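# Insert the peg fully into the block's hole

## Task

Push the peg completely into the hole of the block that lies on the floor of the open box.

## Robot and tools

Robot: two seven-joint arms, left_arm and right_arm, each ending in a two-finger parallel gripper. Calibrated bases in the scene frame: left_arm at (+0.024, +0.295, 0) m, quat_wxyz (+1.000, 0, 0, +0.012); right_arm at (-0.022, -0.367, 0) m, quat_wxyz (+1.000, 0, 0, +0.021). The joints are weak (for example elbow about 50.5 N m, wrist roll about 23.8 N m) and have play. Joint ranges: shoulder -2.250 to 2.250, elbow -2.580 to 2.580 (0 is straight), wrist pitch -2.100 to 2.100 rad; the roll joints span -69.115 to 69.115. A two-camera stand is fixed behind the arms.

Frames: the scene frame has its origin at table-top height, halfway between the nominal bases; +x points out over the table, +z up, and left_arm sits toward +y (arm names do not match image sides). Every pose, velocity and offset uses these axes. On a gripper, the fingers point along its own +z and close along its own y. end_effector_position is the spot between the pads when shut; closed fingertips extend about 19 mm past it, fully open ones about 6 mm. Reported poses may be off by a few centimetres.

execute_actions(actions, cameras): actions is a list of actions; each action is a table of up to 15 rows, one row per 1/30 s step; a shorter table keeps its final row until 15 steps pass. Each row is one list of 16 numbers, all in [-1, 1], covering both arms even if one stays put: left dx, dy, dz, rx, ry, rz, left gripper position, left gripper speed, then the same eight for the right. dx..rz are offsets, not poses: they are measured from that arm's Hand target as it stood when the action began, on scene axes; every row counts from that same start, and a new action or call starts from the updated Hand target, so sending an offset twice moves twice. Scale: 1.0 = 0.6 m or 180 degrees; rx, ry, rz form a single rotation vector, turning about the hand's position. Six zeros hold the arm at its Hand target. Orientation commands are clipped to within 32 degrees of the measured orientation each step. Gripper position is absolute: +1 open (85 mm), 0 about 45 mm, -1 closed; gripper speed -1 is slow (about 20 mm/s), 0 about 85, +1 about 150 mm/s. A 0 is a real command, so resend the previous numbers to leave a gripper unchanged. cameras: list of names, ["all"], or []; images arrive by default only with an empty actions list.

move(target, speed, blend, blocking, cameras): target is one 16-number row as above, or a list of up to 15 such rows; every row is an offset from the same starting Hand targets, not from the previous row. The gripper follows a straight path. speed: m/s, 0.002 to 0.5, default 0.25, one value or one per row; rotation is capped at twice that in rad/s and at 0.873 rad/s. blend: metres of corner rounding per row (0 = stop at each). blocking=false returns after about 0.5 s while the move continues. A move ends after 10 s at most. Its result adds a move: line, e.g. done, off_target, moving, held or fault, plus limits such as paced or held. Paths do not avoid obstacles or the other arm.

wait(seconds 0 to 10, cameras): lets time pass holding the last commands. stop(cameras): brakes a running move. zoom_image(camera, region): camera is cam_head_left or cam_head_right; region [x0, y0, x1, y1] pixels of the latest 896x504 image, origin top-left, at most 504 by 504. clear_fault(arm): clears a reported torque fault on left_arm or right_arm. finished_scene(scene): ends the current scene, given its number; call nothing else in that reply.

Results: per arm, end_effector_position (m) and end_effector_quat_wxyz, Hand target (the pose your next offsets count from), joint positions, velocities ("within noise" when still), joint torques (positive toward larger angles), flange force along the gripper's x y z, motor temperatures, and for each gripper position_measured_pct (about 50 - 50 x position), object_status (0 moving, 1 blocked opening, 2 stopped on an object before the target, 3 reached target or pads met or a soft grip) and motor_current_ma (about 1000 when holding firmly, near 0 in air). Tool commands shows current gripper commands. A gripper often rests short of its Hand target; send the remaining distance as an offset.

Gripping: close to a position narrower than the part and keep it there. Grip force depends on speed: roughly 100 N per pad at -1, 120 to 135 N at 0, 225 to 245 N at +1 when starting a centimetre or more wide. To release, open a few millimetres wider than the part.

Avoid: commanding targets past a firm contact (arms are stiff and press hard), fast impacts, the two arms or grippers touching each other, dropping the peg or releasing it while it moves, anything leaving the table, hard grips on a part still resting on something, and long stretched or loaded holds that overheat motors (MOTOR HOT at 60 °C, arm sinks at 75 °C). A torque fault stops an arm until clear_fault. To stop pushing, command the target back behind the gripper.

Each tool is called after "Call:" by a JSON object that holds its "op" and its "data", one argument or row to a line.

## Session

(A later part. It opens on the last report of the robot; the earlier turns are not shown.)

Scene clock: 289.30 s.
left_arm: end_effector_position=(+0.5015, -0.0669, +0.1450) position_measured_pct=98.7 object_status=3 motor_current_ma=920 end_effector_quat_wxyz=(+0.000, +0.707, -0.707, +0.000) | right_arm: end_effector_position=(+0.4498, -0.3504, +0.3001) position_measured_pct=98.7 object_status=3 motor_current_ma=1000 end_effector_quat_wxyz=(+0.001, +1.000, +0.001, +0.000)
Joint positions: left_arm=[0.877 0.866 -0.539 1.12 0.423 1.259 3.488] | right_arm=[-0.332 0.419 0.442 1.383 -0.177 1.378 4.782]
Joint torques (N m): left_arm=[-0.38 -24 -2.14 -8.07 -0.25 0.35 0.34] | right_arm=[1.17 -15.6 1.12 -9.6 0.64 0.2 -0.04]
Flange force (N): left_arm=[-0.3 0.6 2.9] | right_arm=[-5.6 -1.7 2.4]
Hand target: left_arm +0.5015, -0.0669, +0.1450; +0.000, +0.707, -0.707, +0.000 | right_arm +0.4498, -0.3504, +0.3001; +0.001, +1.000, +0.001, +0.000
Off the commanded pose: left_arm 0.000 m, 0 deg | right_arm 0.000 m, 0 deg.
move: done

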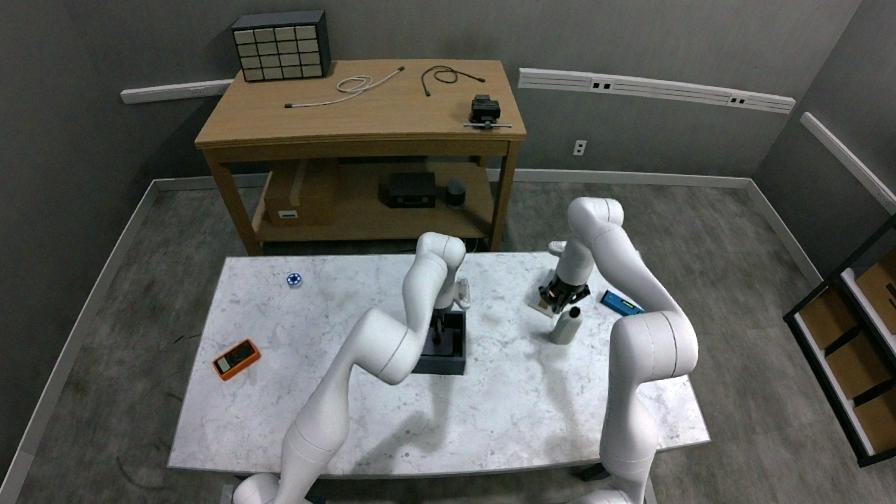

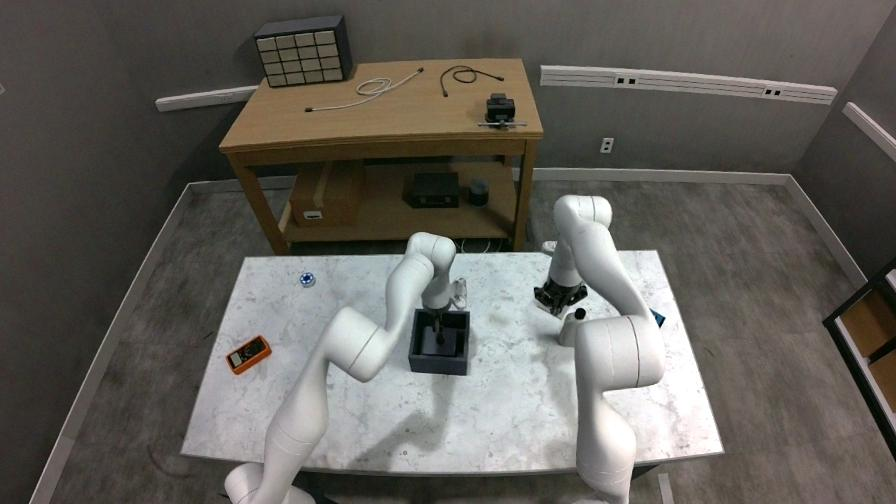

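Call:
{"op": "move", "data": {
  "target": [0.004,0,-0.042,0,0,0,-1,-0.6,0,0,0,0,0,0,-1,1],
  "speed": 0.05
}}

Call:
{"op": "move", "data": {
  "target": [0,0,-0.013,0,0,0,-1,-0.6,0,0,0,0,0,0,-1,1],
  "speed": 0.04
}}

Call:
{"op": "move", "data": {
  "target": [0,0,-0.01,0,0,0,-1,-0.6,0,0,0,0,0,0,-1,1],
  "speed": 0.04,
  "cameras": ["all"]
}}

Call:
{"op": "zoom_image", "data": {
  "camera": "cam_head_right",
  "region": [405, 290, 465, 360]
}}

Scene clock: 296.97 s.
left_arm: end_effector_position=(+0.5039, -0.0670, +0.1199) position_measured_pct=98.7 object_status=3 motor_current_ma=920 end_effector_quat_wxyz=(+0.000, +0.707, -0.707, +0.000) | right_arm: end_effector_position=(+0.4498, -0.3504, +0.3001) position_measured_pct=98.7 object_status=3 motor_current_ma=1000 end_effector_quat_wxyz=(+0.001, +1.000, +0.001, +0.000)
Joint positions: left_arm=[0.874 0.896 -0.531 1.144 0.437 1.208 3.476] | right_arm=[-0.332 0.419 0.442 1.383 -0.177 1.378 4.782]
Joint torques (N m): left_arm=[-0.37 -24.18 -2.29 -7.8 -0.23 0.53 0.26] | right_arm=[1.16 -15.58 1.11 -9.61 0.64 0.21 -0.06]
Flange force (N): left_arm=[-0.3 0.7 3.1] | right_arm=[-5.6 -1.7 2.4]
Hand target: left_arm +0.5039, -0.0670, +0.1198; +0.000, +0.707, -0.707, +0.000 | right_arm +0.4498, -0.3504, +0.3001; +0.001, +1.000, +0.001, +0.000
Off the commanded pose: left_arm 0.000 m, 0 deg | right_arm 0.000 m, 0 deg.
move: done

Scene clock: 297.70 s.
left_arm: end_effector_position=(+0.5040, -0.0670, +0.1121) position_measured_pct=98.7 object_status=3 motor_current_ma=920 end_effector_quat_wxyz=(+0.000, +0.707, -0.707, +0.000) | right_arm: end_effector_position=(+0.4498, -0.3504, +0.3001) position_measured_pct=98.7 object_status=3 motor_current_ma=1000 end_effector_quat_wxyz=(+0.001, +1.000, +0.001, +0.000)
Joint positions: left_arm=[0.874 0.905 -0.529 1.153 0.441 1.191 3.472] | right_arm=[-0.332 0.419 0.442 1.383 -0.177 1.378 4.782]
Joint torques (N m): left_arm=[-0.39 -23.48 -2.15 -7.41 -0.32 0.2 0.29] | right_arm=[1.17 -15.6 1.13 -9.66 0.64 0.2 -0.04]
Flange force (N): left_arm=[0.2 0.1 1.1] | right_arm=[-5.8 -1.8 2.5]
Hand target: left_arm +0.5039, -0.0670, +0.1120; +0.000, +0.707, -0.707, +0.000 | right_arm +0.4498, -0.3504, +0.3001; +0.001, +1.000, +0.001, +0.000
Off the commanded pose: left_arm 0.000 m, 0 deg | right_arm 0.000 m, 0 deg.
move: done

Scene clock: 298.43 s.
left_arm: end_effector_position=(+0.5039, -0.0670, +0.1061) position_measured_pct=98.7 object_status=3 motor_current_ma=920 end_effector_quat_wxyz=(+0.000, +0.707, -0.707, +0.000) | right_arm: end_effector_position=(+0.4498, -0.3504, +0.3001) position_measured_pct=98.7 object_status=3 motor_current_ma=1000 end_effector_quat_wxyz=(+0.001, +1.000, +0.001, +0.000)
Joint positions: left_arm=[0.873 0.912 -0.527 1.16 0.445 1.179 3.469] | right_arm=[-0.332 0.419 0.442 1.383 -0.177 1.378 4.782]
Joint torques (N m): left_arm=[-0.79 -1.59 1.54 -0.35 0.27 -2.81 0.26] | right_arm=[1.15 -15.62 1.13 -9.62 0.65 0.21 -0.04]
Flange force (N): left_arm=[-3.1 5.7 -39.8] | right_arm=[-5.5 -1.7 2.4]
Hand target: left_arm +0.5039, -0.0670, +0.1060; +0.000, +0.707, -0.707, +0.000 | right_arm +0.4498, -0.3504, +0.3001; +0.001, +1.000, +0.001, +0.000
Off the commanded pose: left_arm 0.000 m, 0 deg | right_arm 0.000 m, 0 deg.
move: done

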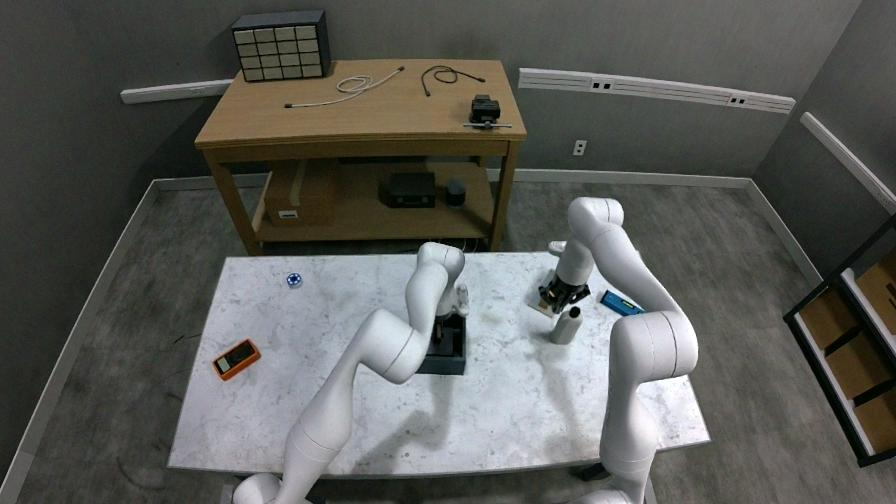

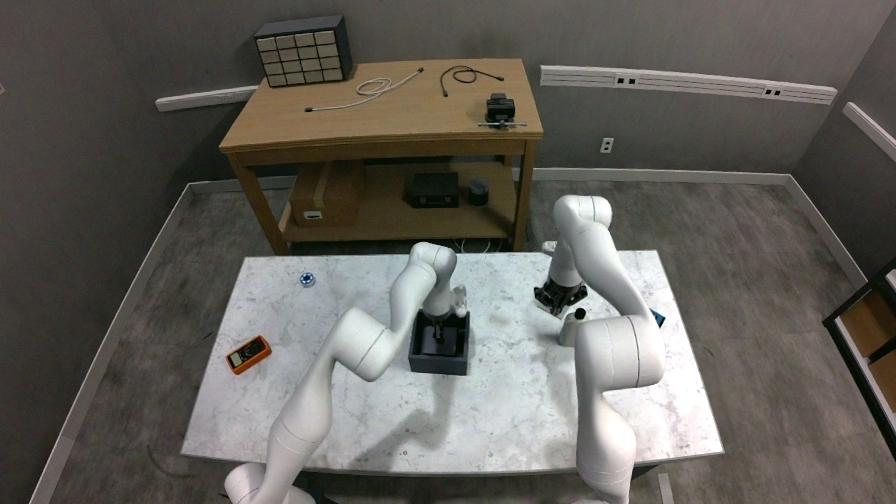

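Scaled by 7.200.

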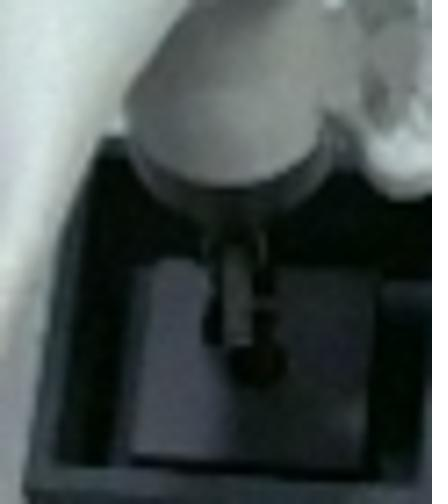

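Call:
{"op": "move", "data": {
  "target": [0,0,-0.007,0,0,0,-1,-0.6,0,0,0,0,0,0,-1,1],
  "speed": 0.04
}}

Call:
{"op": "move", "data": {
  "target": [0,0,-0.007,0,0,0,-1,-0.6,0,0,0,0,0,0,-1,1],
  "speed": 0.04,
  "cameras": ["all"]
}}

Call:
{"op": "zoom_image", "data": {
  "camera": "cam_head_right",
  "region": [405, 290, 465, 360]
}}

Scene clock: 303.03 s.
left_arm: end_effector_position=(+0.5039, -0.0670, +0.1019) position_measured_pct=98.7 object_status=3 motor_current_ma=920 end_effector_quat_wxyz=(+0.000, +0.707, -0.707, +0.000) | right_arm: end_effector_position=(+0.4498, -0.3504, +0.3001) position_measured_pct=98.7 object_status=3 motor_current_ma=1000 end_effector_quat_wxyz=(+0.001, +1.000, +0.001, +0.000)
Joint positions: left_arm=[0.873 0.916 -0.525 1.165 0.447 1.17 3.467] | right_arm=[-0.332 0.419 0.442 1.383 -0.177 1.378 4.782]
Joint torques (N m): left_arm=[-1.04 -0.21 1.61 0.61 0.05 -2.62 0.24] | right_arm=[1.2 -15.61 1.11 -9.6 0.64 0.2 -0.03]
Flange force (N): left_arm=[-2.1 5.1 -42.0] | right_arm=[-5.6 -1.8 2.3]
Hand target: left_arm +0.5039, -0.0670, +0.1018; +0.000, +0.707, -0.707, +0.000 | right_arm +0.4498, -0.3504, +0.3001; +0.001, +1.000, +0.001, +0.000
Off the commanded pose: left_arm 0.000 m, 0 deg | right_arm 0.000 m, 0 deg.
move: done

Scene clock: 303.73 s.
left_arm: end_effector_position=(+0.5040, -0.0670, +0.0979) position_measured_pct=98.7 object_status=3 motor_current_ma=920 end_effector_quat_wxyz=(+0.000, +0.707, -0.707, +0.000) | right_arm: end_effector_position=(+0.4498, -0.3504, +0.3001) position_measured_pct=98.7 object_status=3 motor_current_ma=1000 end_effector_quat_wxyz=(+0.001, +1.000, +0.001, +0.000)
Joint positions: left_arm=[0.873 0.921 -0.524 1.169 0.449 1.161 3.465] | right_arm=[-0.332 0.419 0.442 1.383 -0.177 1.378 4.782]
Joint torques (N m): left_arm=[-0.4 25.23 7.14 8.55 1.39 -5.61 0.29] | right_arm=[1.2 -15.61 1.11 -9.61 0.66 0.2 -0.04]
Flange force (N): left_arm=[-8.0 11.1 -89.2] | right_arm=[-5.6 -1.8 2.4]
Hand target: left_arm +0.5039, -0.0670, +0.0976; +0.000, +0.707, -0.707, +0.000 | right_arm +0.4498, -0.3504, +0.3001; +0.001, +1.000, +0.001, +0.000
Off the commanded pose: left_arm 0.000 m, 0 deg | right_arm 0.000 m, 0 deg.
move: done

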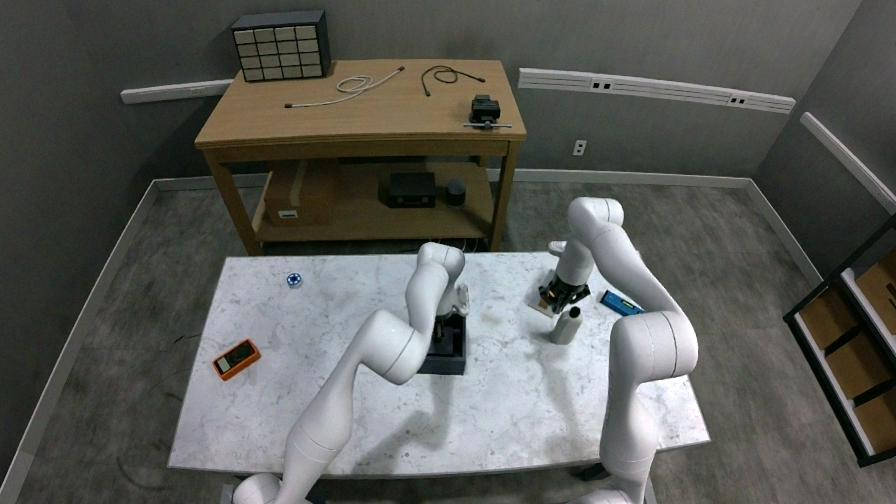

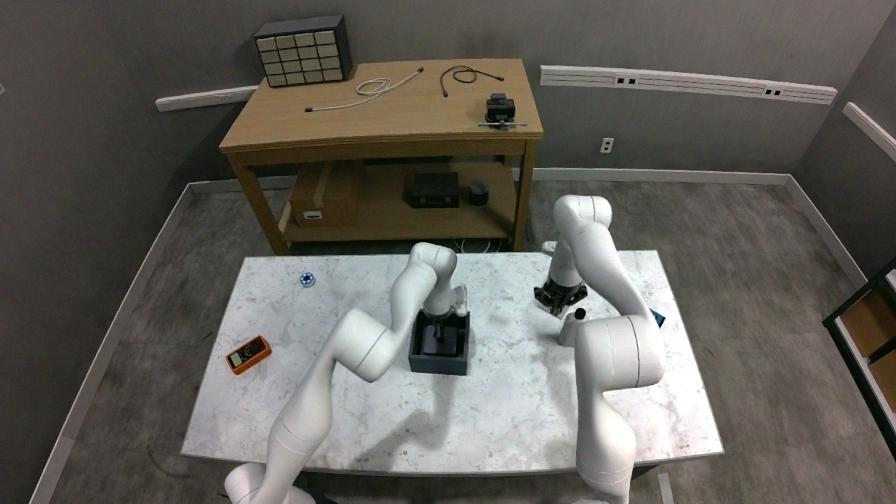

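Scaled by 7.200.

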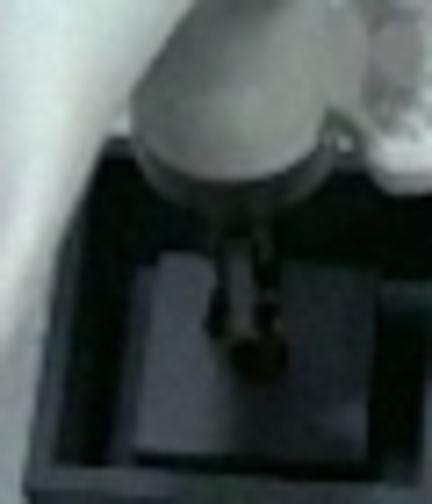

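Call:
{"op": "move", "data": {
  "target": [0,0.1,0.25,0,0,0,-1,-0.6,0,0,0,0,0,0,-1,1],
  "cameras": ["all"]
}}

Call:
{"op": "zoom_image", "data": {
  "camera": "cam_head_right",
  "region": [405, 290, 465, 360]
}}

Call:
{"op": "finished_scene", "data": {
  "scene": 1
}}

Scene clock: 310.87 s.
left_arm: end_effector_position=(+0.5039, -0.0070, +0.2476) position_measured_pct=98.7 object_status=3 motor_current_ma=920 end_effector_quat_wxyz=(+0.000, +0.707, -0.707, +0.000) | right_arm: end_effector_position=(+0.4498, -0.3504, +0.3001) position_measured_pct=98.7 object_status=3 motor_current_ma=1000 end_effector_quat_wxyz=(+0.001, +1.000, +0.001, +0.000)
Joint positions: left_arm=[0.813 0.71 -0.575 1.085 0.366 1.441 3.425] | right_arm=[-0.332 0.419 0.442 1.383 -0.177 1.378 4.782]
Joint torques (N m): left_arm=[-0.36 -22.08 -1.86 -8.67 -0.28 0.33 0.28] | right_arm=[1.16 -15.61 1.12 -9.59 0.65 0.2 -0.04]
Flange force (N): left_arm=[-0.3 0.7 3.1] | right_arm=[-5.5 -1.7 2.3]
Hand target: left_arm +0.5039, -0.0070, +0.2476; +0.000, +0.707, -0.707, +0.000 | right_arm +0.4498, -0.3504, +0.3001; +0.001, +1.000, +0.001, +0.000
Off the commanded pose: left_arm 0.000 m, 0 deg | right_arm 0.000 m, 0 deg.
move: done

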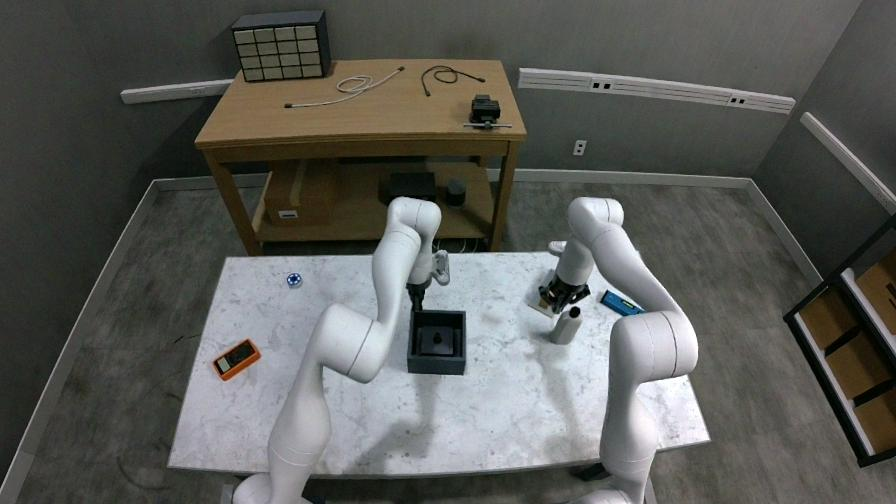

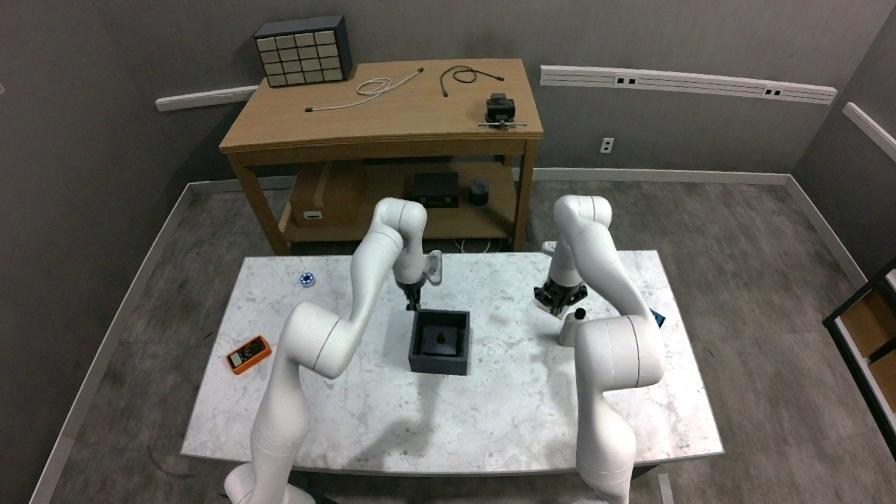

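Scaled by 7.200.

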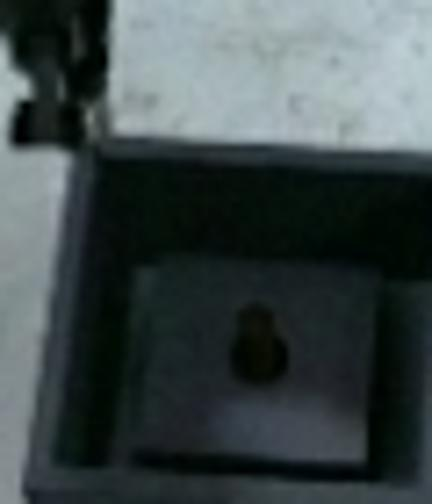

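The scene is finished: the task was done.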